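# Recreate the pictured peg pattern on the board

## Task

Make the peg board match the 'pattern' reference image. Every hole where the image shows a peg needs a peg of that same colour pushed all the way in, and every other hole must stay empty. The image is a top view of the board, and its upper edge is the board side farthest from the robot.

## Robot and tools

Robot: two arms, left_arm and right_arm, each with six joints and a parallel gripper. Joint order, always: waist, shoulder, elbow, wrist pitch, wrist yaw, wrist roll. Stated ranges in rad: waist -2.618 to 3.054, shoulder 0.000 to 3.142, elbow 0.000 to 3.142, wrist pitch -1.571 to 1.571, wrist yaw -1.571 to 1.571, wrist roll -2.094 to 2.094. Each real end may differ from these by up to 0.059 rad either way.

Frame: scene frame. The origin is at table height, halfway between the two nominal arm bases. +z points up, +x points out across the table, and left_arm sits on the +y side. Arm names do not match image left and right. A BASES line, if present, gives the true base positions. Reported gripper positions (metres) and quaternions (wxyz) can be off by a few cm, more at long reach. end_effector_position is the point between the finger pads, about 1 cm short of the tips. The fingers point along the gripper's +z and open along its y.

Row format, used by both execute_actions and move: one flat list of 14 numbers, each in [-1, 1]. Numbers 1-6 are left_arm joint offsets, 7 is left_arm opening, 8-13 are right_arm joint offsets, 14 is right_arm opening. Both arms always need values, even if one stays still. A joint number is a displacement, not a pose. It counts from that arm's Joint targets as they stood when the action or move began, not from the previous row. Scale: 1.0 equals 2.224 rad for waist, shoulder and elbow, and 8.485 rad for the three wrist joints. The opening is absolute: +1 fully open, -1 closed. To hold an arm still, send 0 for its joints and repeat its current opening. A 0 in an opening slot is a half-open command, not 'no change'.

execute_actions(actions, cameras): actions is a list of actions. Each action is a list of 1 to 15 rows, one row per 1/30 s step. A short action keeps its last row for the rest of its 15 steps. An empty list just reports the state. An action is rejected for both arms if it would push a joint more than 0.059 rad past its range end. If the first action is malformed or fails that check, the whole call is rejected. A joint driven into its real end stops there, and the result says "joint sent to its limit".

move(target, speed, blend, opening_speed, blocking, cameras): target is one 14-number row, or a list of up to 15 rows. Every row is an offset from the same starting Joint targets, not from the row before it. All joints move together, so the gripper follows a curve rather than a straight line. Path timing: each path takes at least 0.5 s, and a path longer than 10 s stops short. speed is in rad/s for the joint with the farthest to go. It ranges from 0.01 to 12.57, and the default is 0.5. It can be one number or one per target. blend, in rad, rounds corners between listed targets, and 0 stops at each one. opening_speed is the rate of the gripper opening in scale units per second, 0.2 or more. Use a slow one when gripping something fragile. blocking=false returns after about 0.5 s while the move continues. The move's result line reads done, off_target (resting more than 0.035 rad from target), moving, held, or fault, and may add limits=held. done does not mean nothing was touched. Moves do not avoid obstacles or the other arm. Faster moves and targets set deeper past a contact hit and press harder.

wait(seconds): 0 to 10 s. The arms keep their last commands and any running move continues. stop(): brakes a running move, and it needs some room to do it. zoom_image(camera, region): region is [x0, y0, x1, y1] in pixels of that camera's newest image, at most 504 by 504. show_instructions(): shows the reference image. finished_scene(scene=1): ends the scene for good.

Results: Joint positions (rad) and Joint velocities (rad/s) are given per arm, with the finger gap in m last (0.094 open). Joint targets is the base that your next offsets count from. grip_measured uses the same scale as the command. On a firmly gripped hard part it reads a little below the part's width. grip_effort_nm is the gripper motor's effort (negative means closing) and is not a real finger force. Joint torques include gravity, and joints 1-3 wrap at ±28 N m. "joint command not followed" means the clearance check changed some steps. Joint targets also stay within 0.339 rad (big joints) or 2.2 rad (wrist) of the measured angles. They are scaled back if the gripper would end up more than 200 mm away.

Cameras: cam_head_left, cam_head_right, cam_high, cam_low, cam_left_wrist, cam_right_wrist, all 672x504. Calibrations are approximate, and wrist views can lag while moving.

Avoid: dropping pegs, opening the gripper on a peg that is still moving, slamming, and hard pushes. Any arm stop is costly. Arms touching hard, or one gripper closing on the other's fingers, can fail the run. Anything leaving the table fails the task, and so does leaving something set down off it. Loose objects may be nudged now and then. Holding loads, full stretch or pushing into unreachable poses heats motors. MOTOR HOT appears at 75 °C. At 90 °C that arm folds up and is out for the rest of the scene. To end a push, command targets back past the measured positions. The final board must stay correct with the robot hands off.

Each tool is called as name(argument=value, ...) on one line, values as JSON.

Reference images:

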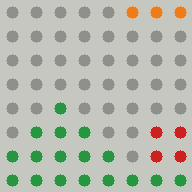

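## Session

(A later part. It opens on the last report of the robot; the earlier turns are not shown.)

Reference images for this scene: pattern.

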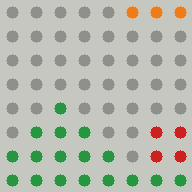

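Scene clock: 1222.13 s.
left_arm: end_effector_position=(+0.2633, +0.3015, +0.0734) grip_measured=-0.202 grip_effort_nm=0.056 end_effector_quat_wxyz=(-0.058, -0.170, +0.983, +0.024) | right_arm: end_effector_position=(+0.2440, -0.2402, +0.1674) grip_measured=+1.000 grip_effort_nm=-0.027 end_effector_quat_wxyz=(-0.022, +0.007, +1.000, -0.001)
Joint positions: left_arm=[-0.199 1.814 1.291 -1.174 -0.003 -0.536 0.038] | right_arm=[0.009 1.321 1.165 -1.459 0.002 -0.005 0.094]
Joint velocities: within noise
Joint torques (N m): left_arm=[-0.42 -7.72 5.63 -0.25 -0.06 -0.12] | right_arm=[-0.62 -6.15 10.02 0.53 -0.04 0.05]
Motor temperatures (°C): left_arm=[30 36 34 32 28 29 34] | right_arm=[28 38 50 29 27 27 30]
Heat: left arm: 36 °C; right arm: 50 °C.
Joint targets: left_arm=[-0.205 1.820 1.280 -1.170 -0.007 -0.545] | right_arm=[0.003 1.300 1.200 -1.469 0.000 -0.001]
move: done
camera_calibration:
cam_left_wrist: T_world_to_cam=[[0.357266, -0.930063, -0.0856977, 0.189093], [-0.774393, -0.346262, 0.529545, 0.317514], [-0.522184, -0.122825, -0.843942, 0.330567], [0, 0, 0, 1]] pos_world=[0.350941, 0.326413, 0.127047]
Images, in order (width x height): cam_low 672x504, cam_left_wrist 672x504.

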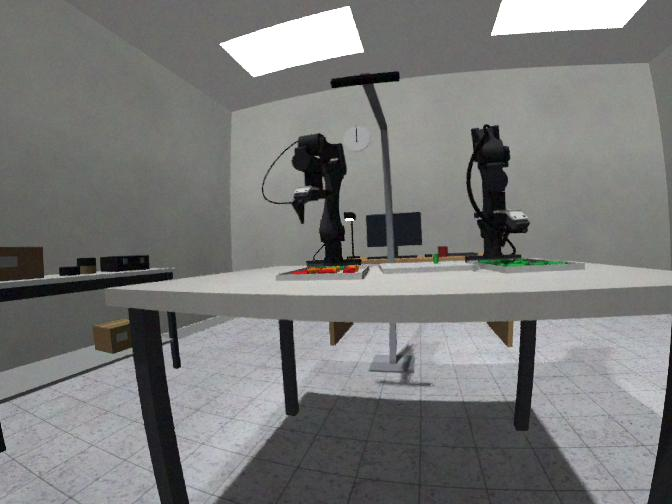

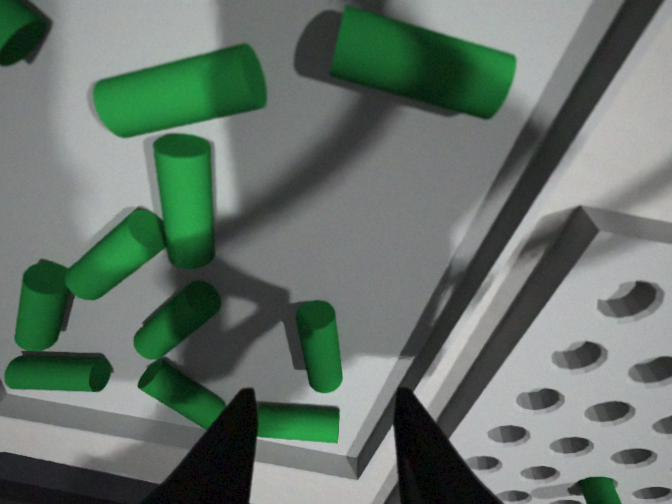

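move(target=[0,0,-0.1048,0.0259,0,0,-0.2,0,0,0,0,0,0,1], speed=0.4, cameras=["cam_left_wrist"])

Scene clock: 1244.70 s.
left_arm: end_effector_position=(+0.2288, +0.3083, +0.0206) grip_measured=-0.202 grip_effort_nm=0.056 end_effector_quat_wxyz=(-0.081, -0.169, +0.982, +0.032) | right_arm: end_effector_position=(+0.2440, -0.2402, +0.1674) grip_measured=+1.000 grip_effort_nm=-0.027 end_effector_quat_wxyz=(-0.022, +0.007, +1.000, -0.001)
Joint positions: left_arm=[-0.199 1.814 1.056 -0.988 -0.003 -0.536 0.038] | right_arm=[0.009 1.321 1.165 -1.459 0.002 -0.005 0.094]
Joint velocities: within noise
Joint torques (N m): left_arm=[-0.39 -7.12 5.26 0.02 -0.05 -0.14] | right_arm=[-0.61 -6.13 10.02 0.53 -0.03 0.06]
Motor temperatures (°C): left_arm=[30 36 34 32 28 29 33] | right_arm=[28 38 50 29 27 27 30]
Heat: left arm: 36 °C; right arm: 50 °C.
Joint targets: left_arm=[-0.205 1.820 1.047 -0.950 -0.007 -0.545] | right_arm=[0.003 1.300 1.200 -1.469 0.000 -0.001]
move: off_target (left_arm); left_arm: the wrist pitch is farthest, 0.038 rad from its target
camera_calibration:
cam_left_wrist: T_world_to_cam=[[0.352541, -0.929124, -0.111551, 0.204581], [-0.748026, -0.35142, 0.562993, 0.315901], [-0.562291, -0.115036, -0.818899, 0.274954], [0, 0, 0, 1]] pos_world=[0.318783, 0.332724, 0.0701303]
Images, in order (width x height): cam_left_wrist 672x504.

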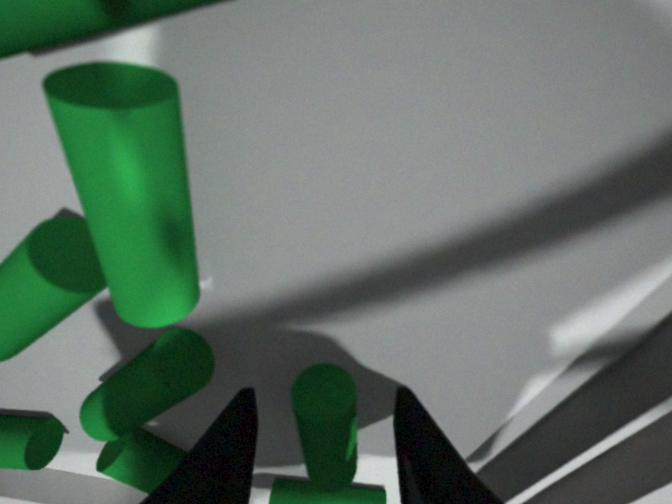

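move(target=[[0,0,0,0,0,0,-1,0,0,0,0,0,0,1],[0,0,0.0899,-0.0236,0,0,-1,0,0,0,0,0,0,1],[-0.0427,-0.0989,-0.0661,0.112,0.0008,0.0642,-1,0,0,0,0,0,0,1],[-0.0778,0.0513,-0.2104,0.2431,0.0008,0.0642,-1,0,0,0,0,0,0,1]], speed=[0.5,0.6,1.2,1.2], blend=[0,0.1,0.2,0], cameras=["cam_left_wrist"])

Scene clock: 1265.37 s.
left_arm: end_effector_position=(+0.4114, +0.1901, +0.0992) grip_measured=-0.688 grip_effort_nm=-1.043 end_effector_quat_wxyz=(+0.606, +0.140, +0.775, -0.114) | right_arm: end_effector_position=(+0.2440, -0.2402, +0.1674) grip_measured=+1.000 grip_effort_nm=-0.032 end_effector_quat_wxyz=(-0.022, +0.007, +1.000, -0.001)
Joint positions: left_arm=[-0.373 1.917 0.588 1.087 -0.003 -0.008 0.015] | right_arm=[0.009 1.321 1.165 -1.459 0.002 -0.005 0.094]
Joint velocities: within noise
Joint torques (N m): left_arm=[-0.35 -6.58 4.57 2.06 0 0.05] | right_arm=[-0.61 -6.17 10.02 0.53 -0.04 0.05]
Motor temperatures (°C): left_arm=[30 36 34 32 28 29 33] | right_arm=[28 38 50 29 27 27 30]
Heat: left arm: 36 °C; right arm: 50 °C.
Joint targets: left_arm=[-0.378 1.934 0.579 1.112 0.000 -0.001] | right_arm=[0.003 1.300 1.200 -1.469 0.000 -0.001]
move: done
camera_calibration:
cam_left_wrist: T_world_to_cam=[[-0.333122, -0.942332, 0.0322348, 0.309538], [-0.61372, 0.190748, -0.766135, 0.34031], [0.715805, -0.275, -0.641871, -0.0844512], [0, 0, 0, 1]] pos_world=[0.37242, 0.203551, 0.196538]
Images, in order (width x height): cam_left_wrist 672x504.

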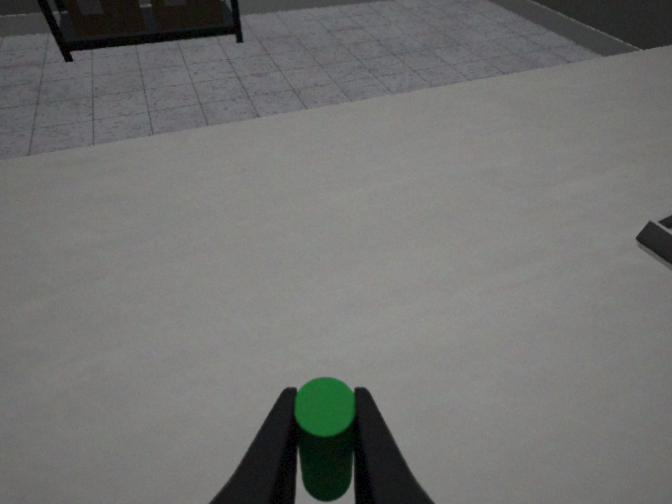

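move(target=[[0,0.1138,0,0.0316,0,0,-1,0,0,0,0,0,0,1],[0,0.1138,0,0.0316,0,0,-0.3,0,0,0,0,0,0,1],[0,-0.0373,0,-0.0074,0,0,-0.3,0,0,0,0,0,0,1],[0,-0.0373,0.4591,-0.2371,0,0,-0.3,0,0,0,0,0,0,1],[-0.0022,0.2347,0.8476,-0.3137,0,0,-0.3,0,0,0,0,0,0,1]], speed=[0.4,0.4,0.5,1.8,1.2], blend=[0,0,0.05,0.2,0], opening_speed=1, cameras=["cam_left_wrist"])

Scene clock: 1281.73 s.
left_arm: end_effector_position=(+0.4167, +0.1861, +0.1194) grip_measured=-0.301 grip_effort_nm=0.066 end_effector_quat_wxyz=(+0.020, +0.181, +0.983, -0.002) | right_arm: end_effector_position=(+0.2440, -0.2402, +0.1674) grip_measured=+1.000 grip_effort_nm=-0.032 end_effector_quat_wxyz=(-0.022, +0.007, +1.000, -0.001)
Joint positions: left_arm=[-0.377 2.43 2.435 -1.536 -0.003 -0.006 0.033] | right_arm=[0.009 1.321 1.165 -1.459 0.002 -0.005 0.094]
Joint velocities: within noise
Joint torques (N m): left_arm=[-0.51 -11.48 9.88 -0.08 0.01 0.05] | right_arm=[-0.62 -6.17 10.02 0.53 -0.03 0.05]
Motor temperatures (°C): left_arm=[30 37 34 36 28 29 34] | right_arm=[28 38 50 29 27 27 30]
Heat: left arm: 37 °C; right arm: 50 °C.
Joint targets: left_arm=[-0.383 2.456 2.465 -1.549 0.000 -0.001] | right_arm=[0.003 1.300 1.200 -1.469 0.000 -0.001]
move: done
camera_calibration:
cam_left_wrist: T_world_to_cam=[[-0.327279, -0.944771, -0.0171992, 0.310824], [-0.866908, 0.292965, 0.403288, 0.306672], [-0.375976, 0.146898, -0.914911, 0.332608], [0, 0, 0, 1]] pos_world=[0.492635, 0.154954, 0.185975]
Images, in order (width x height): cam_left_wrist 672x504.

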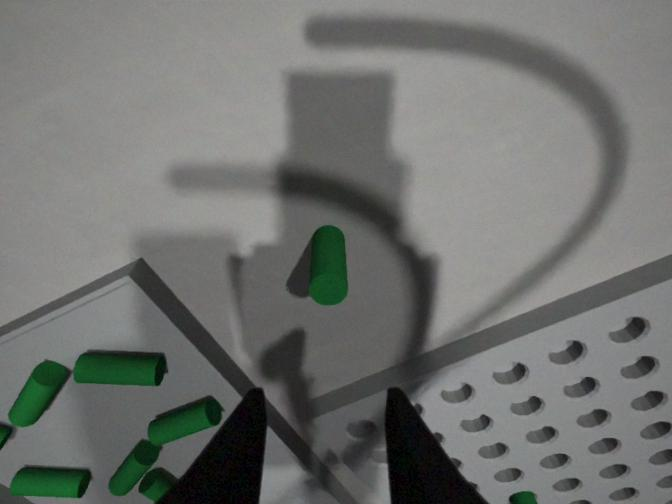

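move(target=[[0,0.0081,-0.1237,0.0285,0,0,-0.3,0,0,0,0,0,0,1],[0,0.0081,-0.1237,0.0285,0,0,-1,0,0,0,0,0,0,1],[0,-0.0791,-0.1237,0.0285,0,0,-1,0,0,0,0,0,0,1],[-0.2388,-0.3444,-0.5814,0.0632,0,-0.0369,-1,0,0,0,0,0,0,1]], speed=[0.5,0.4,0.6,1], opening_speed=1.2, cameras=["cam_left_wrist"])

zoom_image(camera="cam_left_wrist", region=[200, 250, 460, 504])

Scene clock: 1308.60 s.
left_arm: end_effector_position=(+0.1597, +0.1212, +0.0715) grip_measured=-0.689 grip_effort_nm=-1.043 end_effector_quat_wxyz=(-0.001, +0.297, +0.955, +0.002) | right_arm: end_effector_position=(+0.2440, -0.2402, +0.1674) grip_measured=+1.000 grip_effort_nm=-0.037 end_effector_quat_wxyz=(-0.022, +0.007, +1.000, -0.001)
Joint positions: left_arm=[-0.913 1.723 1.182 -1.034 -0.001 -0.305 0.015] | right_arm=[0.009 1.321 1.165 -1.459 0.002 -0.005 0.094]
Joint velocities: within noise
Joint torques (N m): left_arm=[-0.01 -10.59 5.9 0.19 0.01 -0.11] | right_arm=[-0.62 -6.12 10.03 0.53 -0.03 0.06]
Motor temperatures (°C): left_arm=[30 40 35 33 28 29 33] | right_arm=[28 38 50 29 27 27 30]
Heat: left arm: 40 °C; right arm: 50 °C.
Joint targets: left_arm=[-0.914 1.690 1.171 -1.013 0.000 -0.314] | right_arm=[0.003 1.300 1.200 -1.469 0.000 -0.001]
move: done
camera_calibration:
cam_left_wrist: T_world_to_cam=[[-0.541782, -0.840315, -0.0185206, 0.186196], [-0.758085, 0.479012, 0.442554, 0.0793536], [-0.363013, 0.253808, -0.89655, 0.185405], [0, 0, 0, 1]] pos_world=[0.228339, 0.0713945, 0.134555]
Images, in order (width x height): cam_left_wrist 672x504.

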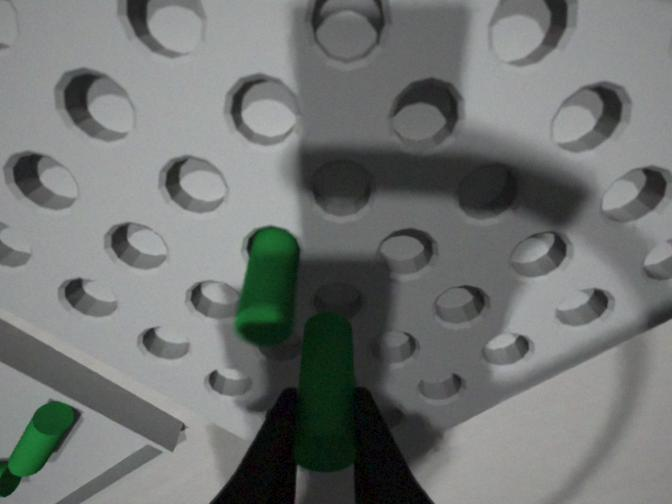

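Scaled by 1.938 from the camera's 672x504 image, which has a finer 960x720 frame.

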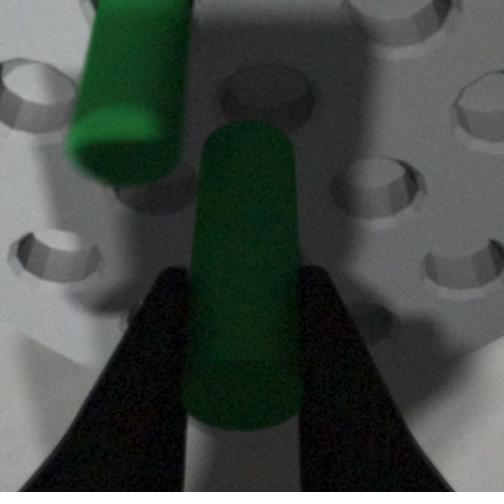

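move(target=[-0.0067,0.0301,-0.0144,0.0051,0,0,-1,0,0,0,0,0,0,1], speed=0.25, cameras=["cam_left_wrist"])

zoom_image(camera="cam_left_wrist", region=[200, 250, 460, 504])

Scene clock: 1333.53 s.
left_arm: end_effector_position=(+0.1568, +0.1202, +0.0588) grip_measured=-0.689 grip_effort_nm=-1.048 end_effector_quat_wxyz=(-0.004, +0.301, +0.954, +0.004) | right_arm: end_effector_position=(+0.2440, -0.2402, +0.1674) grip_measured=+1.000 grip_effort_nm=-0.027 end_effector_quat_wxyz=(-0.022, +0.007, +1.000, -0.001)
Joint positions: left_arm=[-0.923 1.742 1.15 -0.991 -0.001 -0.305 0.015] | right_arm=[0.009 1.321 1.165 -1.459 0.002 -0.005 0.094]
Joint velocities: within noise
Joint torques (N m): left_arm=[-0.58 -6.31 5.68 0.19 -0.01 -0.11] | right_arm=[-0.61 -6.15 10.03 0.53 -0.04 0.06]
Motor temperatures (°C): left_arm=[30 38 35 32 28 29 34] | right_arm=[28 38 50 29 27 27 30]
Heat: left arm: 38 °C; right arm: 50 °C.
Joint targets: left_arm=[-0.929 1.757 1.140 -0.970 0.000 -0.314] | right_arm=[0.003 1.300 1.200 -1.469 0.000 -0.001]
move: done
camera_calibration:
cam_left_wrist: T_world_to_cam=[[-0.549537, -0.835213, -0.0207169, 0.184326], [-0.751809, 0.483541, 0.448299, 0.0814386], [-0.364408, 0.261932, -0.893644, 0.172392], [0, 0, 0, 1]] pos_world=[0.225341, 0.0694174, 0.121367]
Images, in order (width x height): cam_left_wrist 672x504.

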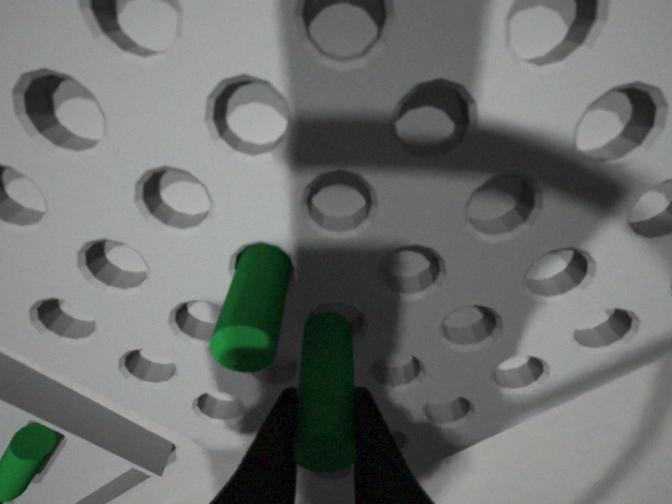

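Scaled by 1.938 from the camera's 672x504 image, which has a finer 960x720 frame.

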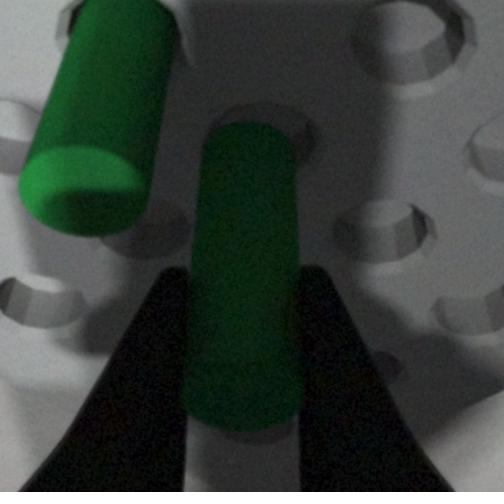

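move(target=[[-0.005,0,0.003,0,0,0,-1,0,0,0,0,0,0,1],[-0.005,0.0081,-0.018,0.0059,0,0,-1,0,0,0,0,0,0,1]], speed=0.15, cameras=["cam_left_wrist"])

zoom_image(camera="cam_left_wrist", region=[200, 250, 460, 504])

Scene clock: 1342.33 s.
left_arm: end_effector_position=(+0.1542, +0.1170, +0.0556) grip_measured=-0.689 grip_effort_nm=-1.053 end_effector_quat_wxyz=(-0.002, +0.307, +0.952, +0.000) | right_arm: end_effector_position=(+0.2440, -0.2402, +0.1674) grip_measured=+1.000 grip_effort_nm=-0.027 end_effector_quat_wxyz=(-0.022, +0.007, +1.000, -0.001)
Joint positions: left_arm=[-0.935 1.743 1.138 -0.97 0.001 -0.305 0.015] | right_arm=[0.009 1.321 1.165 -1.459 0.002 -0.005 0.094]
Joint velocities: within noise
Joint torques (N m): left_arm=[-0.4 -5.05 3.19 0.53 -0.02 -0.1] | right_arm=[-0.61 -6.13 10.02 0.53 -0.03 0.05]
Motor temperatures (°C): left_arm=[30 37 35 32 28 29 34] | right_arm=[28 38 50 29 27 27 30]
Heat: left arm: 37 °C; right arm: 50 °C.
Joint targets: left_arm=[-0.940 1.775 1.099 -0.920 0.000 -0.314] | right_arm=[0.003 1.300 1.200 -1.469 0.000 -0.001]
move: off_target (left_arm); left_arm: the wrist pitch is farthest, 0.050 rad from its target
camera_calibration:
cam_left_wrist: T_world_to_cam=[[-0.558954, -0.829047, -0.0158395, 0.180598], [-0.747266, 0.495353, 0.442965, 0.0806423], [-0.359393, 0.259434, -0.896399, 0.169029], [0, 0, 0, 1]] pos_world=[0.221955, 0.0659255, 0.118657]
Images, in order (width x height): cam_left_wrist 672x504.

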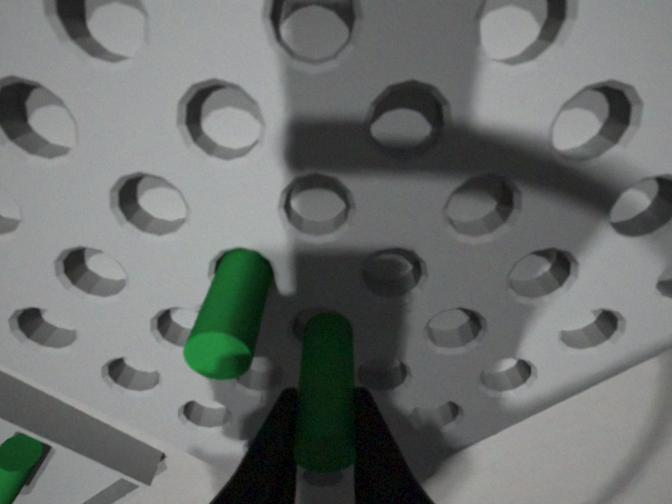

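Scaled by 1.938 from the camera's 672x504 image, which has a finer 960x720 frame.

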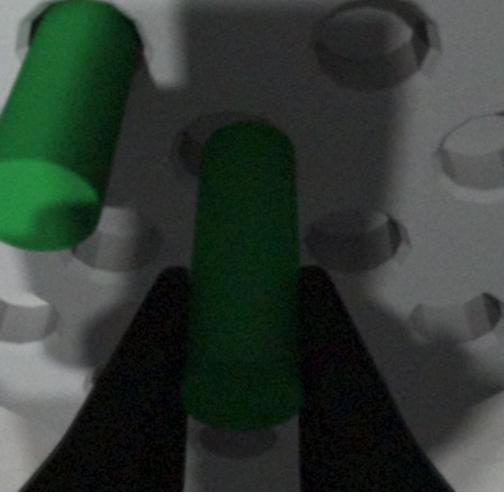

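move(target=[[0.0085,0,0.0409,-0.0053,0,0,-1,0,0,0,0,0,0,1],[0.0085,0,-0.0018,0,0,0,-1,0,0,0,0,0,0,1]], speed=0.15, cameras=["cam_left_wrist"])

zoom_image(camera="cam_left_wrist", region=[200, 250, 460, 504])

Scene clock: 1355.13 s.
left_arm: end_effector_position=(+0.1586, +0.1150, +0.0554) grip_measured=-0.689 grip_effort_nm=-1.048 end_effector_quat_wxyz=(+0.003, +0.303, +0.953, -0.003) | right_arm: end_effector_position=(+0.2440, -0.2402, +0.1674) grip_measured=+1.000 grip_effort_nm=-0.027 end_effector_quat_wxyz=(-0.022, +0.007, +1.000, -0.001)
Joint positions: left_arm=[-0.927 1.748 1.143 -0.958 0.001 -0.305 0.015] | right_arm=[0.009 1.321 1.165 -1.459 0.002 -0.005 0.094]
Joint velocities: within noise
Joint torques (N m): left_arm=[0.54 -5.35 2.45 0.41 -0.04 -0.11] | right_arm=[-0.59 -6.17 10.04 0.53 -0.04 0.06]
Motor temperatures (°C): left_arm=[30 36 34 32 28 29 34] | right_arm=[28 38 50 29 27 27 30]
Heat: left arm: 36 °C; right arm: 50 °C.
Joint targets: left_arm=[-0.921 1.775 1.095 -0.920 0.000 -0.314] | right_arm=[0.003 1.300 1.200 -1.469 0.000 -0.001]
move: off_target (left_arm); left_arm: the elbow is farthest, 0.048 rad from its target
camera_calibration:
cam_left_wrist: T_world_to_cam=[[-0.552545, -0.833398, -0.0119289, 0.180612], [-0.754117, 0.493784, 0.432995, 0.0868576], [-0.354967, 0.248245, -0.901317, 0.171738], [0, 0, 0, 1]] pos_world=[0.226258, 0.0649994, 0.119336]
Images, in order (width x height): cam_left_wrist 672x504.

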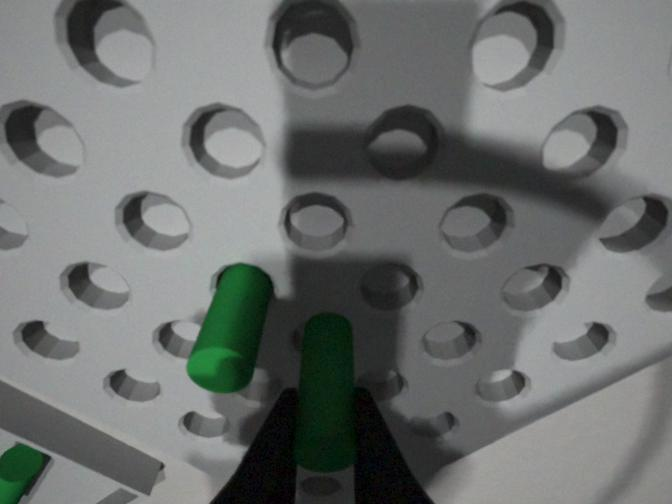

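Scaled by 1.938 from the camera's 672x504 image, which has a finer 960x720 frame.

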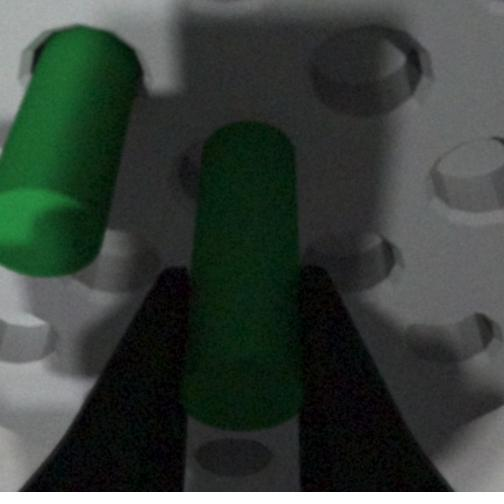

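move(target=[[0.0063,0,0.045,-0.01179,0,0,-1,0,0,0,0,0,0,1],[0.0063,0,0.0135,-0.0035,0,0,-1,0,0,0,0,0,0,1]], speed=0.3, cameras=["cam_left_wrist"])

zoom_image(camera="cam_left_wrist", region=[200, 200, 450, 420])

Scene clock: 1416.13 s.
left_arm: end_effector_position=(+0.1600, +0.1195, +0.0562) grip_measured=-0.689 grip_effort_nm=-1.053 end_effector_quat_wxyz=(-0.008, +0.296, +0.955, +0.002) | right_arm: end_effector_position=(+0.2440, -0.2402, +0.1674) grip_measured=+1.000 grip_effort_nm=-0.027 end_effector_quat_wxyz=(-0.022, +0.007, +1.000, -0.001)
Joint positions: left_arm=[-0.912 1.757 1.157 -0.985 0.006 -0.306 0.015] | right_arm=[0.009 1.321 1.165 -1.459 0.002 -0.005 0.094]
Joint velocities: within noise
Joint torques (N m): left_arm=[0.2 -6.39 3.93 0.33 -0.08 -0.09] | right_arm=[-0.61 -6.15 10.02 0.53 -0.04 0.05]
Motor temperatures (°C): left_arm=[30 35 33 32 28 29 35] | right_arm=[28 38 50 29 27 27 30]
Heat: left arm: 35 °C; right arm: 50 °C.
Joint targets: left_arm=[-0.907 1.775 1.125 -0.949 0.000 -0.314] | right_arm=[0.003 1.300 1.200 -1.469 0.000 -0.001]
move: off_target (left_arm); left_arm: the wrist pitch is farthest, 0.036 rad from its target
camera_calibration:
cam_left_wrist: T_world_to_cam=[[-0.539656, -0.841754, -0.0148956, 0.184203], [-0.754117, 0.475454, 0.453047, 0.0864553], [-0.374272, 0.255723, -0.891362, 0.173445], [0, 0, 0, 1]] pos_world=[0.22952, 0.0695946, 0.118178]
Images, in order (width x height): cam_left_wrist 672x504.

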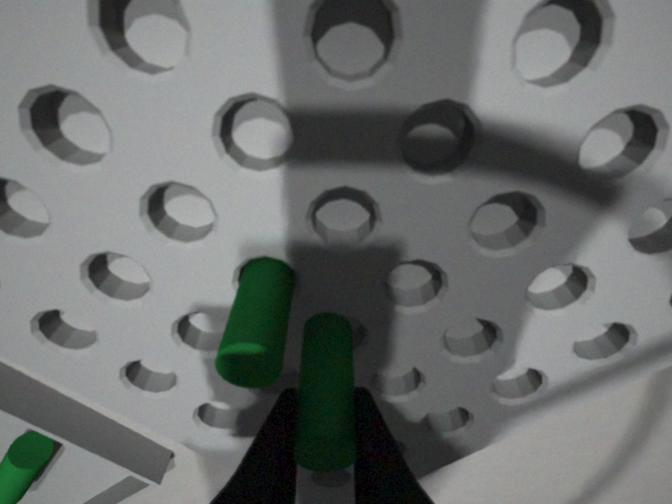

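Scaled by 2.016 from the camera's 672x504 image, which has a finer 960x720 frame.

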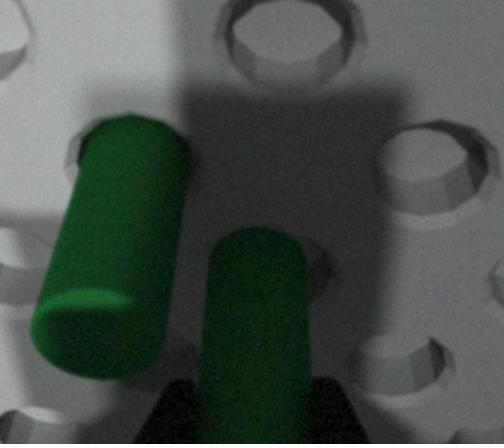

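move(target=[[0,0,0.02,-0.00524,0,0,-1,0,0,0,0,0,0,1],[-0.00584,0,0.02,-0.00524,0,0,-1,0,0,0,0,0,0,1]], speed=0.3, cameras=["cam_left_wrist"])

zoom_image(camera="cam_left_wrist", region=[200, 200, 450, 420])

Scene clock: 1435.40 s.
left_arm: end_effector_position=(+0.1600, +0.1194, +0.0566) grip_measured=-0.689 grip_effort_nm=-1.043 end_effector_quat_wxyz=(-0.008, +0.296, +0.955, +0.002) | right_arm: end_effector_position=(+0.2440, -0.2402, +0.1674) grip_measured=+1.000 grip_effort_nm=-0.037 end_effector_quat_wxyz=(-0.022, +0.007, +1.000, -0.001)
Joint positions: left_arm=[-0.912 1.757 1.159 -0.988 0.006 -0.306 0.015] | right_arm=[0.009 1.321 1.165 -1.459 0.002 -0.005 0.094]
Joint velocities: within noise
Joint torques (N m): left_arm=[-0.72 -6.32 7.66 -0.09 -0.07 -0.09] | right_arm=[-0.62 -6.15 10.02 0.53 -0.04 0.05]
Motor temperatures (°C): left_arm=[30 35 33 32 28 29 35] | right_arm=[28 38 50 29 27 27 30]
Heat: left arm: 35 °C; right arm: 50 °C.
Joint targets: left_arm=[-0.920 1.775 1.170 -0.994 0.000 -0.314] | right_arm=[0.003 1.300 1.200 -1.469 0.000 -0.001]
move: done
camera_calibration:
cam_left_wrist: T_world_to_cam=[[-0.539678, -0.841737, -0.0150499, 0.184233], [-0.753997, 0.475318, 0.45339, 0.0861693], [-0.374481, 0.256032, -0.891185, 0.173897], [0, 0, 0, 1]] pos_world=[0.229519, 0.0695951, 0.118679]
Images, in order (width x height): cam_left_wrist 672x504.

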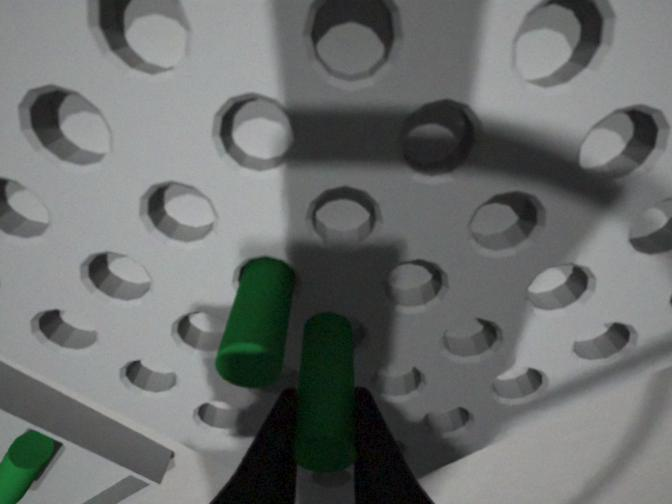

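Scaled by 2.016 from the camera's 672x504 image, which has a finer 960x720 frame.

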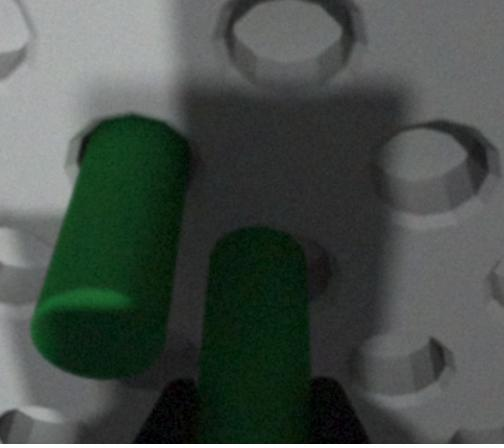

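move(target=[[0,0,0.015,-0.0039,0,0,-1,0,0,0,0,0,0,1],[-0.0036,0,0.015,-0.0039,0,0,-1,0,0,0,0,0,0,1]], speed=0.3, cameras=["cam_left_wrist"])

zoom_image(camera="cam_left_wrist", region=[200, 200, 450, 420])

Scene clock: 1443.63 s.
left_arm: end_effector_position=(+0.1567, +0.1183, +0.0606) grip_measured=-0.689 grip_effort_nm=-1.043 end_effector_quat_wxyz=(-0.012, +0.301, +0.954, +0.005) | right_arm: end_effector_position=(+0.2440, -0.2402, +0.1674) grip_measured=+1.000 grip_effort_nm=-0.027 end_effector_quat_wxyz=(-0.022, +0.007, +1.000, -0.001)
Joint positions: left_arm=[-0.923 1.757 1.176 -1.015 0.006 -0.306 0.015] | right_arm=[0.009 1.321 1.165 -1.459 0.002 -0.005 0.094]
Joint velocities: within noise
Joint torques (N m): left_arm=[-0.42 -6.46 9.51 -0.2 -0.04 -0.11] | right_arm=[-0.59 -6.15 10.02 0.54 -0.03 0.05]
Motor temperatures (°C): left_arm=[30 35 34 32 28 29 35] | right_arm=[28 38 50 29 27 27 30]
Heat: left arm: 35 °C; right arm: 50 °C.
Joint targets: left_arm=[-0.928 1.775 1.203 -1.027 0.000 -0.314] | right_arm=[0.003 1.300 1.200 -1.469 0.000 -0.001]
move: done
camera_calibration:
cam_left_wrist: T_world_to_cam=[[-0.549113, -0.835544, -0.0184444, 0.182498], [-0.745806, 0.47994, 0.461986, 0.0801577], [-0.377157, 0.267439, -0.886696, 0.175328], [0, 0, 0, 1]] pos_world=[0.22612, 0.0671253, 0.121797]
Images, in order (width x height): cam_left_wrist 672x504.

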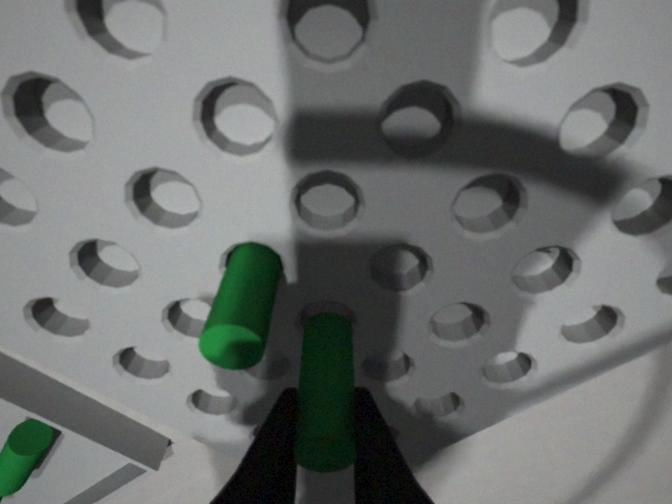

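Scaled by 2.016 from the camera's 672x504 image, which has a finer 960x720 frame.

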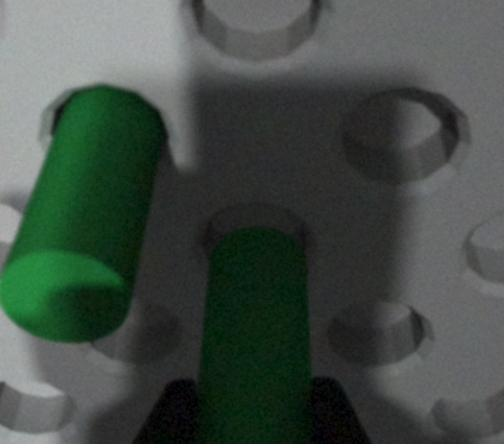

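move(target=[0,0.0075,-0.032,0.0095,0,0,-1,0,0,0,0,0,0,1], speed=0.15, cameras=["cam_left_wrist"])

Scene clock: 1455.13 s.
left_arm: end_effector_position=(+0.1564, +0.1187, +0.0480) grip_measured=-0.689 grip_effort_nm=-1.053 end_effector_quat_wxyz=(-0.013, +0.301, +0.954, +0.005) | right_arm: end_effector_position=(+0.2440, -0.2402, +0.1674) grip_measured=+1.000 grip_effort_nm=-0.032 end_effector_quat_wxyz=(-0.022, +0.007, +1.000, -0.001)
Joint positions: left_arm=[-0.923 1.775 1.144 -0.967 0.006 -0.306 0.015] | right_arm=[0.009 1.321 1.165 -1.459 0.002 -0.005 0.094]
Joint velocities: within noise
Joint torques (N m): left_arm=[-0.42 -6.5 5.52 0.14 -0.07 -0.11] | right_arm=[-0.59 -6.16 10 0.53 -0.04 0.05]
Motor temperatures (°C): left_arm=[30 35 35 32 28 29 35] | right_arm=[28 38 51 29 27 27 30]
Heat: left arm: 35 °C; right arm: 51 °C.
Joint targets: left_arm=[-0.928 1.792 1.132 -0.946 0.000 -0.314] | right_arm=[0.003 1.300 1.200 -1.469 0.000 -0.001]
move: done
camera_calibration:
cam_left_wrist: T_world_to_cam=[[-0.549114, -0.835524, -0.0193219, 0.182442], [-0.745073, 0.478934, 0.464207, 0.0854047], [-0.378603, 0.269299, -0.885516, 0.163771], [0, 0, 0, 1]] pos_world=[0.225818, 0.0674282, 0.108901]
Images, in order (width x height): cam_left_wrist 672x504.

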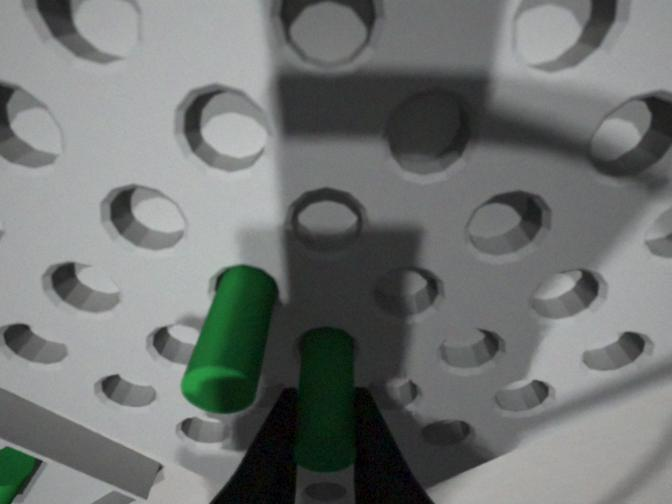

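move(target=[[0,0,0,0,0,0,-0.4,0,0,0,0,0,0,1],[0,0,0.12,-0.0315,0,0,-0.4,0,0,0,0,0,0,1],[0.417,-0.172,0.082,-0.0523,0,0.037,-0.4,0,0,0,0,0,0,1]], speed=[0.4,0.6,1.2], cameras=["cam_left_wrist","cam_head_left"])

Scene clock: 1472.90 s.
left_arm: end_effector_position=(+0.2290, +0.3584, +0.1828) grip_measured=-0.401 grip_effort_nm=0.071 end_effector_quat_wxyz=(+0.046, -0.007, +0.999, -0.001) | right_arm: end_effector_position=(+0.2440, -0.2402, +0.1674) grip_measured=+1.000 grip_effort_nm=-0.032 end_effector_quat_wxyz=(-0.022, +0.007, +1.000, -0.001)
Joint positions: left_arm=[-0.003 1.428 1.327 -1.378 0.001 -0.011 0.028] | right_arm=[0.009 1.321 1.165 -1.459 0.002 -0.005 0.094]
Joint velocities: within noise
Joint torques (N m): left_arm=[0.14 -6.79 6.2 0.03 0 0.14] | right_arm=[-0.59 -6.15 10 0.54 -0.04 0.05]
Motor temperatures (°C): left_arm=[30 35 34 31 28 29 35] | right_arm=[28 38 51 29 27 27 30]
Heat: left arm: 35 °C; right arm: 51 °C.
Joint targets: left_arm=[0.000 1.409 1.315 -1.390 0.000 0.000] | right_arm=[0.003 1.300 1.200 -1.469 0.000 -0.001]
move: done
camera_calibration:
cam_left_wrist: T_world_to_cam=[[0.0458032, -0.998885, -0.0114305, 0.346082], [-0.933652, -0.0468754, 0.355102, 0.213756], [-0.355242, -0.00559272, -0.934758, 0.348361], [0, 0, 0, 1]] pos_world=[0.307474, 0.357664, 0.253684]
Images, in order (width x height): cam_head_left 672x504, cam_left_wrist 672x504.

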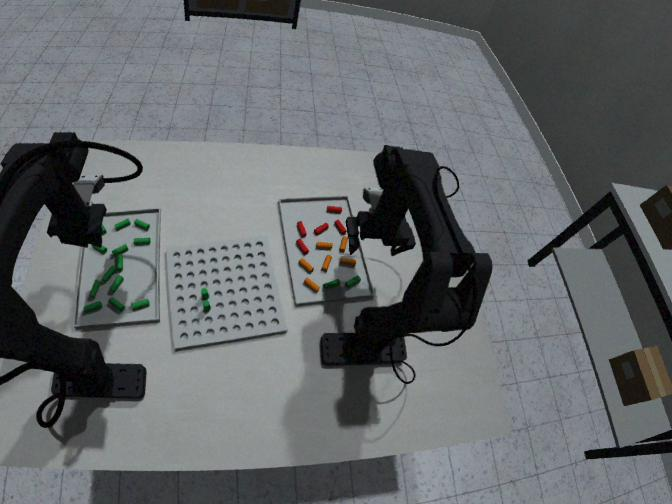

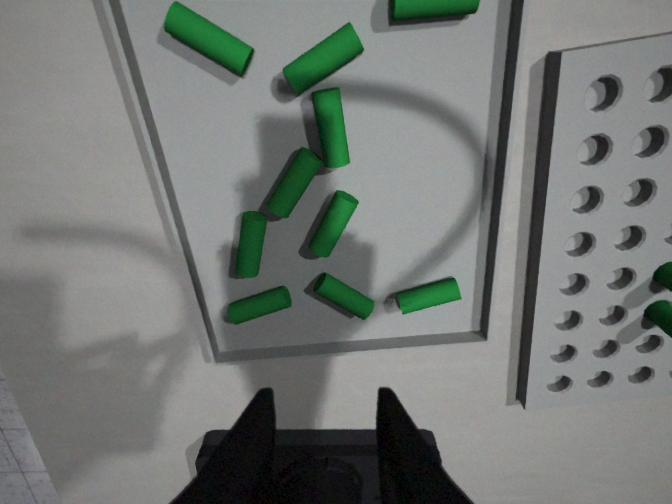

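move(target=[[-0.1619,0.1016,-0.1299,0.0334,0,0.1068,-0.2,0,0,0,0,0,0,1],[-0.1619,0.1016,-0.2199,0.0569,0,0.1068,-0.2,0,0,0,0,0,0,1],[-0.1619,0.1016,-0.2199,0.0569,0,0.1068,-1,0,0,0,0,0,0,1],[-0.1619,0.1016,-0.1299,0.0334,0,0.1068,-1,0,0,0,0,0,0,1],[-0.1349,0.0859,-0.1866,0.1638,0,0,-1,0,0,0,0,0,0,1],[-0.17,0.2361,-0.3309,0.2949,0,0,-1,0,0,0,0,0,0,1]], speed=[1.2,0.4,0.5,0.8,1.8,1.2], opening_speed=1.5, cameras=["cam_left_wrist"])

Scene clock: 1524.53 s.
left_arm: end_effector_position=(+0.4110, +0.1897, +0.0989) grip_measured=-0.693 grip_effort_nm=-1.053 end_effector_quat_wxyz=(+0.607, +0.148, +0.774, -0.109) | right_arm: end_effector_position=(+0.2440, -0.2402, +0.1674) grip_measured=+1.000 grip_effort_nm=-0.032 end_effector_quat_wxyz=(-0.022, +0.007, +1.000, -0.001)
Joint positions: left_arm=[-0.374 1.917 0.587 1.087 -0.002 0.011 0.014] | right_arm=[0.009 1.321 1.165 -1.459 0.002 -0.005 0.094]
Joint velocities: within noise
Joint torques (N m): left_arm=[-0.4 -6.58 4.45 2.02 -0.02 -0.11] | right_arm=[-0.61 -6.15 10 0.53 -0.04 0.06]
Motor temperatures (°C): left_arm=[30 35 34 32 28 29 34] | right_arm=[28 38 51 29 27 27 30]
Heat: left arm: 35 °C; right arm: 51 °C.
Joint targets: left_arm=[-0.378 1.934 0.578 1.112 0.000 0.000] | right_arm=[0.003 1.300 1.200 -1.469 0.000 -0.001]
move: done
camera_calibration:
cam_left_wrist: T_world_to_cam=[[-0.33923, -0.940595, 0.0142837, 0.312933], [-0.608313, 0.207758, -0.766023, 0.334347], [0.71755, -0.268547, -0.642654, -0.0863825], [0, 0, 0, 1]] pos_world=[0.371528, 0.201682, 0.196134]
Images, in order (width x height): cam_left_wrist 672x504.

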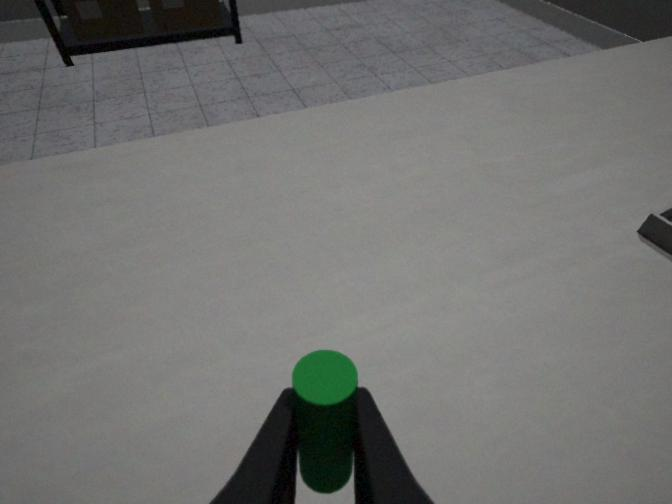

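move(target=[[0,0.1138,0,0.0316,0,0,-1,0,0,0,0,0,0,1],[0,0.1138,0,0.0316,0,0,-0.3,0,0,0,0,0,0,1],[0,-0.0373,0,0.0242,0,0,-0.3,0,0,0,0,0,0,1],[0,-0.0373,0.4595,-0.2371,0,0,-0.3,0,0,0,0,0,0,1],[-0.0022,0.2347,0.848,-0.3136,0,0,-0.3,0,0,0,0,0,0,1]], speed=[0.4,0.5,0.5,2.0,1.4], cameras=["cam_left_wrist"])

Scene clock: 1547.43 s.
left_arm: end_effector_position=(+0.4167, +0.1855, +0.1186) grip_measured=-0.301 grip_effort_nm=0.061 end_effector_quat_wxyz=(+0.019, +0.189, +0.982, -0.003) | right_arm: end_effector_position=(+0.2440, -0.2402, +0.1674) grip_measured=+1.000 grip_effort_nm=-0.027 end_effector_quat_wxyz=(-0.022, +0.007, +1.000, -0.001)
Joint positions: left_arm=[-0.377 2.432 2.435 -1.536 -0.002 0.008 0.033] | right_arm=[0.009 1.321 1.165 -1.459 0.002 -0.005 0.094]
Joint velocities: within noise
Joint torques (N m): left_arm=[-0.36 -11.67 9.8 -0.1 0.03 -0.12] | right_arm=[-0.61 -6.15 10.02 0.53 -0.04 0.05]
Motor temperatures (°C): left_arm=[30 37 34 36 28 29 34] | right_arm=[28 38 51 29 27 27 30]
Heat: left arm: 37 °C; right arm: 51 °C.
Joint targets: left_arm=[-0.383 2.456 2.465 -1.549 0.000 0.000] | right_arm=[0.003 1.300 1.200 -1.469 0.000 -0.001]
move: done
camera_calibration:
cam_left_wrist: T_world_to_cam=[[-0.342072, -0.939525, -0.0167229, 0.315362], [-0.861834, 0.306594, 0.404032, 0.302362], [-0.374471, 0.15262, -0.914592, 0.330275], [0, 0, 0, 1]] pos_world=[0.492141, 0.153181, 0.185177]
Images, in order (width x height): cam_left_wrist 672x504.

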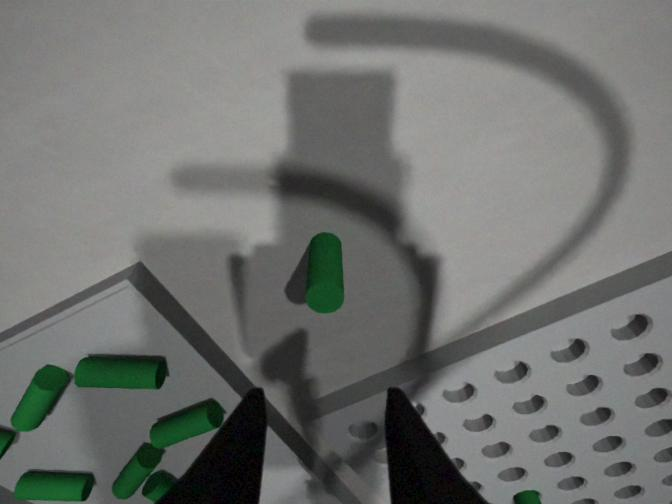

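move(target=[[0,0.0081,-0.1237,0.0285,0,0,-0.3,0,0,0,0,0,0,1],[0,0.0081,-0.1237,0.0285,0,0,-1,0,0,0,0,0,0,1],[0,-0.0791,-0.1237,0.0285,0,0,-1,0,0,0,0,0,0,1],[-0.2639,-0.3219,-0.5103,0.0588,0,-0.0424,-1,0,0,0,0,0,0,1],[-0.2639,-0.2797,-0.5315,0.0609,0,-0.0424,-1,0,0,0,0,0,0,1]], speed=[0.4,0.5,0.5,1.2,0.4], cameras=["cam_left_wrist"])

zoom_image(camera="cam_left_wrist", region=[200, 200, 450, 420])

Scene clock: 1576.10 s.
left_arm: end_effector_position=(+0.1581, +0.0907, +0.0683) grip_measured=-0.688 grip_effort_nm=-1.048 end_effector_quat_wxyz=(-0.006, +0.304, +0.953, +0.004) | right_arm: end_effector_position=(+0.2440, -0.2402, +0.1674) grip_measured=+1.000 grip_effort_nm=-0.027 end_effector_quat_wxyz=(-0.022, +0.007, +1.000, -0.001)
Joint positions: left_arm=[-0.974 1.822 1.29 -1.053 0.002 -0.35 0.015] | right_arm=[0.009 1.321 1.165 -1.459 0.002 -0.005 0.094]
Joint velocities: within noise
Joint torques (N m): left_arm=[0.25 -7.68 6.19 0.14 0.01 -0.12] | right_arm=[-0.61 -6.13 10 0.53 -0.04 0.05]
Motor temperatures (°C): left_arm=[30 40 35 33 28 29 33] | right_arm=[28 37 51 29 27 27 30]
Heat: left arm: 40 °C; right arm: 51 °C.
Joint targets: left_arm=[-0.970 1.834 1.282 -1.032 0.000 -0.359] | right_arm=[0.003 1.300 1.200 -1.469 0.000 -0.001]
move: done
camera_calibration:
cam_left_wrist: T_world_to_cam=[[-0.554052, -0.832247, -0.0197824, 0.16091], [-0.747349, 0.486784, 0.452228, 0.0911067], [-0.366736, 0.265342, -0.891683, 0.188961], [0, 0, 0, 1]] pos_world=[0.22654, 0.0394286, 0.130476]
Images, in order (width x height): cam_left_wrist 672x504.

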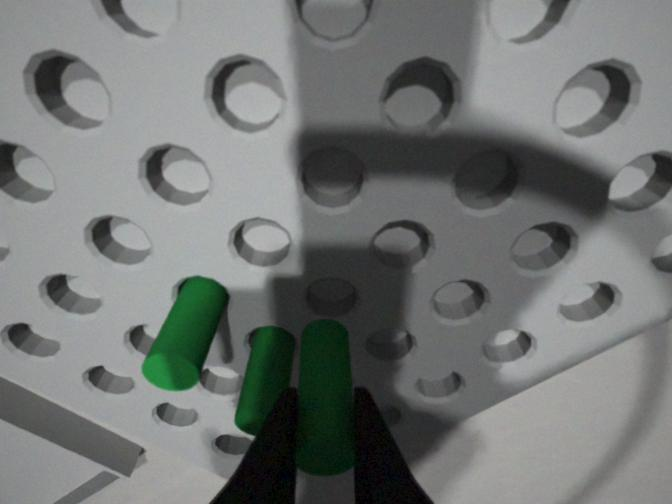

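Scaled by 2.016 from the camera's 672x504 image, which has a finer 960x720 frame.

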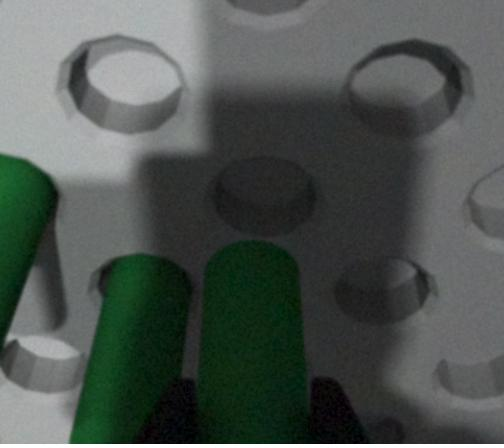

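move(target=[-0.005,0.011,0,0.0021,0,0,-1,0,0,0,0,0,0,1], speed=0.2, cameras=["cam_left_wrist"])

zoom_image(camera="cam_left_wrist", region=[200, 200, 450, 420])

Scene clock: 1609.83 s.
left_arm: end_effector_position=(+0.1600, +0.0880, +0.0629) grip_measured=-0.688 grip_effort_nm=-1.043 end_effector_quat_wxyz=(-0.006, +0.304, +0.953, +0.004) | right_arm: end_effector_position=(+0.2440, -0.2402, +0.1674) grip_measured=+1.000 grip_effort_nm=-0.032 end_effector_quat_wxyz=(-0.022, +0.007, +1.000, -0.001)
Joint positions: left_arm=[-0.974 1.84 1.29 -1.035 0.002 -0.351 0.015] | right_arm=[0.009 1.321 1.165 -1.459 0.002 -0.005 0.094]
Joint velocities: within noise
Joint torques (N m): left_arm=[-0.65 -7.13 6.23 0.16 -0.03 -0.11] | right_arm=[-0.61 -6.16 10 0.53 -0.03 0.05]
Motor temperatures (°C): left_arm=[30 37 35 32 28 29 34] | right_arm=[28 37 51 29 27 27 30]
Heat: left arm: 37 °C; right arm: 51 °C.
Joint targets: left_arm=[-0.982 1.859 1.282 -1.014 0.000 -0.360] | right_arm=[0.003 1.300 1.200 -1.469 0.000 -0.001]
move: done
camera_calibration:
cam_left_wrist: T_world_to_cam=[[-0.55373, -0.832465, -0.0196192, 0.159522], [-0.747606, 0.486632, 0.451967, 0.0963806], [-0.3667, 0.264935, -0.891819, 0.185583], [0, 0, 0, 1]] pos_world=[0.22844, 0.0367275, 0.125075]
Images, in order (width x height): cam_left_wrist 672x504.

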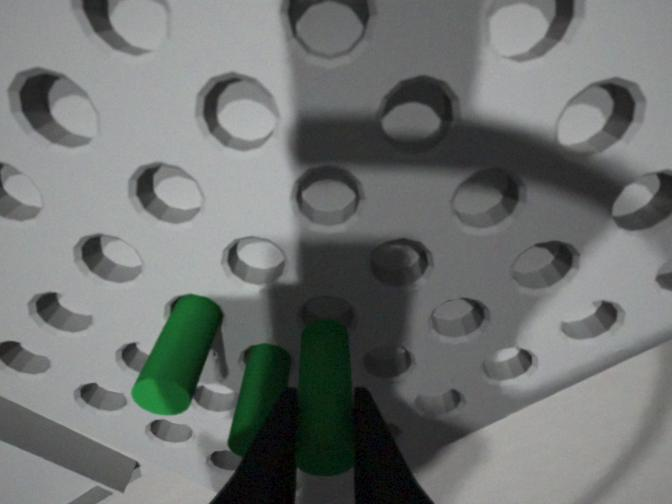

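Scaled by 2.016 from the camera's 672x504 image, which has a finer 960x720 frame.

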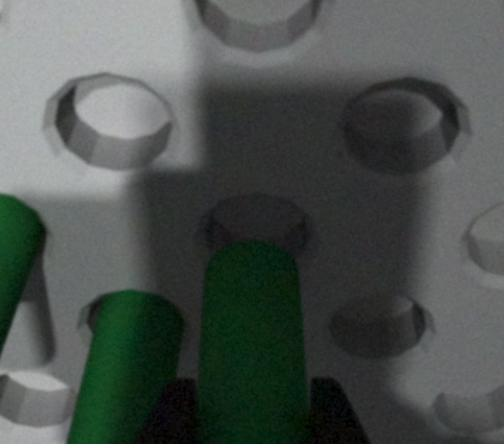

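move(target=[-0.0027,0.0044,-0.0041,0.0022,0,0,-1,0,0,0,0,0,0,1], speed=0.2, cameras=["cam_left_wrist"])

zoom_image(camera="cam_left_wrist", region=[200, 200, 450, 420])

Scene clock: 1628.70 s.
left_arm: end_effector_position=(+0.1600, +0.0832, +0.0602) grip_measured=-0.688 grip_effort_nm=-1.043 end_effector_quat_wxyz=(-0.002, +0.307, +0.952, +0.001) | right_arm: end_effector_position=(+0.2440, -0.2402, +0.1674) grip_measured=+1.000 grip_effort_nm=-0.032 end_effector_quat_wxyz=(-0.022, +0.007, +1.000, -0.001)
Joint positions: left_arm=[-0.982 1.849 1.29 -1.016 0.002 -0.351 0.015] | right_arm=[0.009 1.321 1.165 -1.459 0.002 -0.005 0.094]
Joint velocities: within noise
Joint torques (N m): left_arm=[-0.51 -7.16 5.26 0.16 -0.02 -0.13] | right_arm=[-0.61 -6.16 10.02 0.53 -0.03 0.05]
Motor temperatures (°C): left_arm=[30 36 35 32 28 29 34] | right_arm=[28 37 51 29 27 27 30]
Heat: left arm: 36 °C; right arm: 51 °C.
Joint targets: left_arm=[-0.988 1.868 1.273 -0.995 0.000 -0.359] | right_arm=[0.003 1.300 1.200 -1.469 0.000 -0.001]
move: done
camera_calibration:
cam_left_wrist: T_world_to_cam=[[-0.56027, -0.828155, -0.0160259, 0.156019], [-0.746214, 0.496247, 0.443737, 0.0995043], [-0.35953, 0.260571, -0.896014, 0.183827], [0, 0, 0, 1]] pos_world=[0.227756, 0.0319291, 0.123058]
Images, in order (width x height): cam_left_wrist 672x504.

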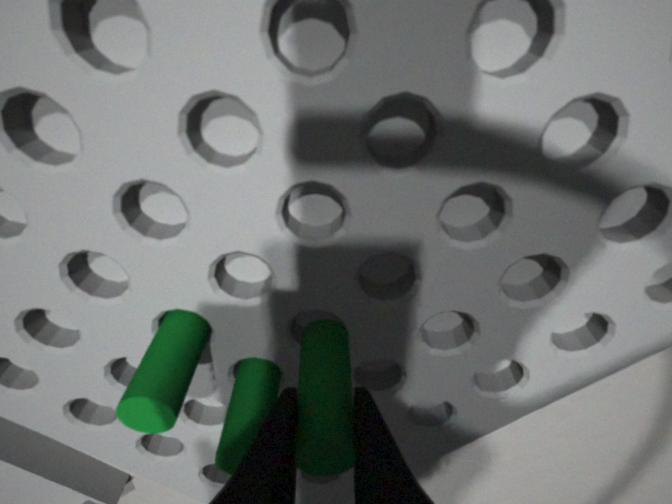

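Scaled by 2.016 from the camera's 672x504 image, which has a finer 960x720 frame.

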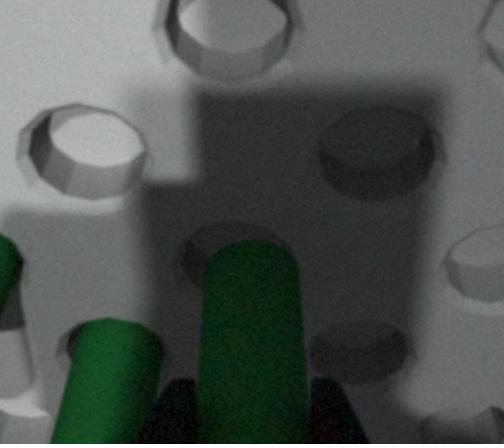

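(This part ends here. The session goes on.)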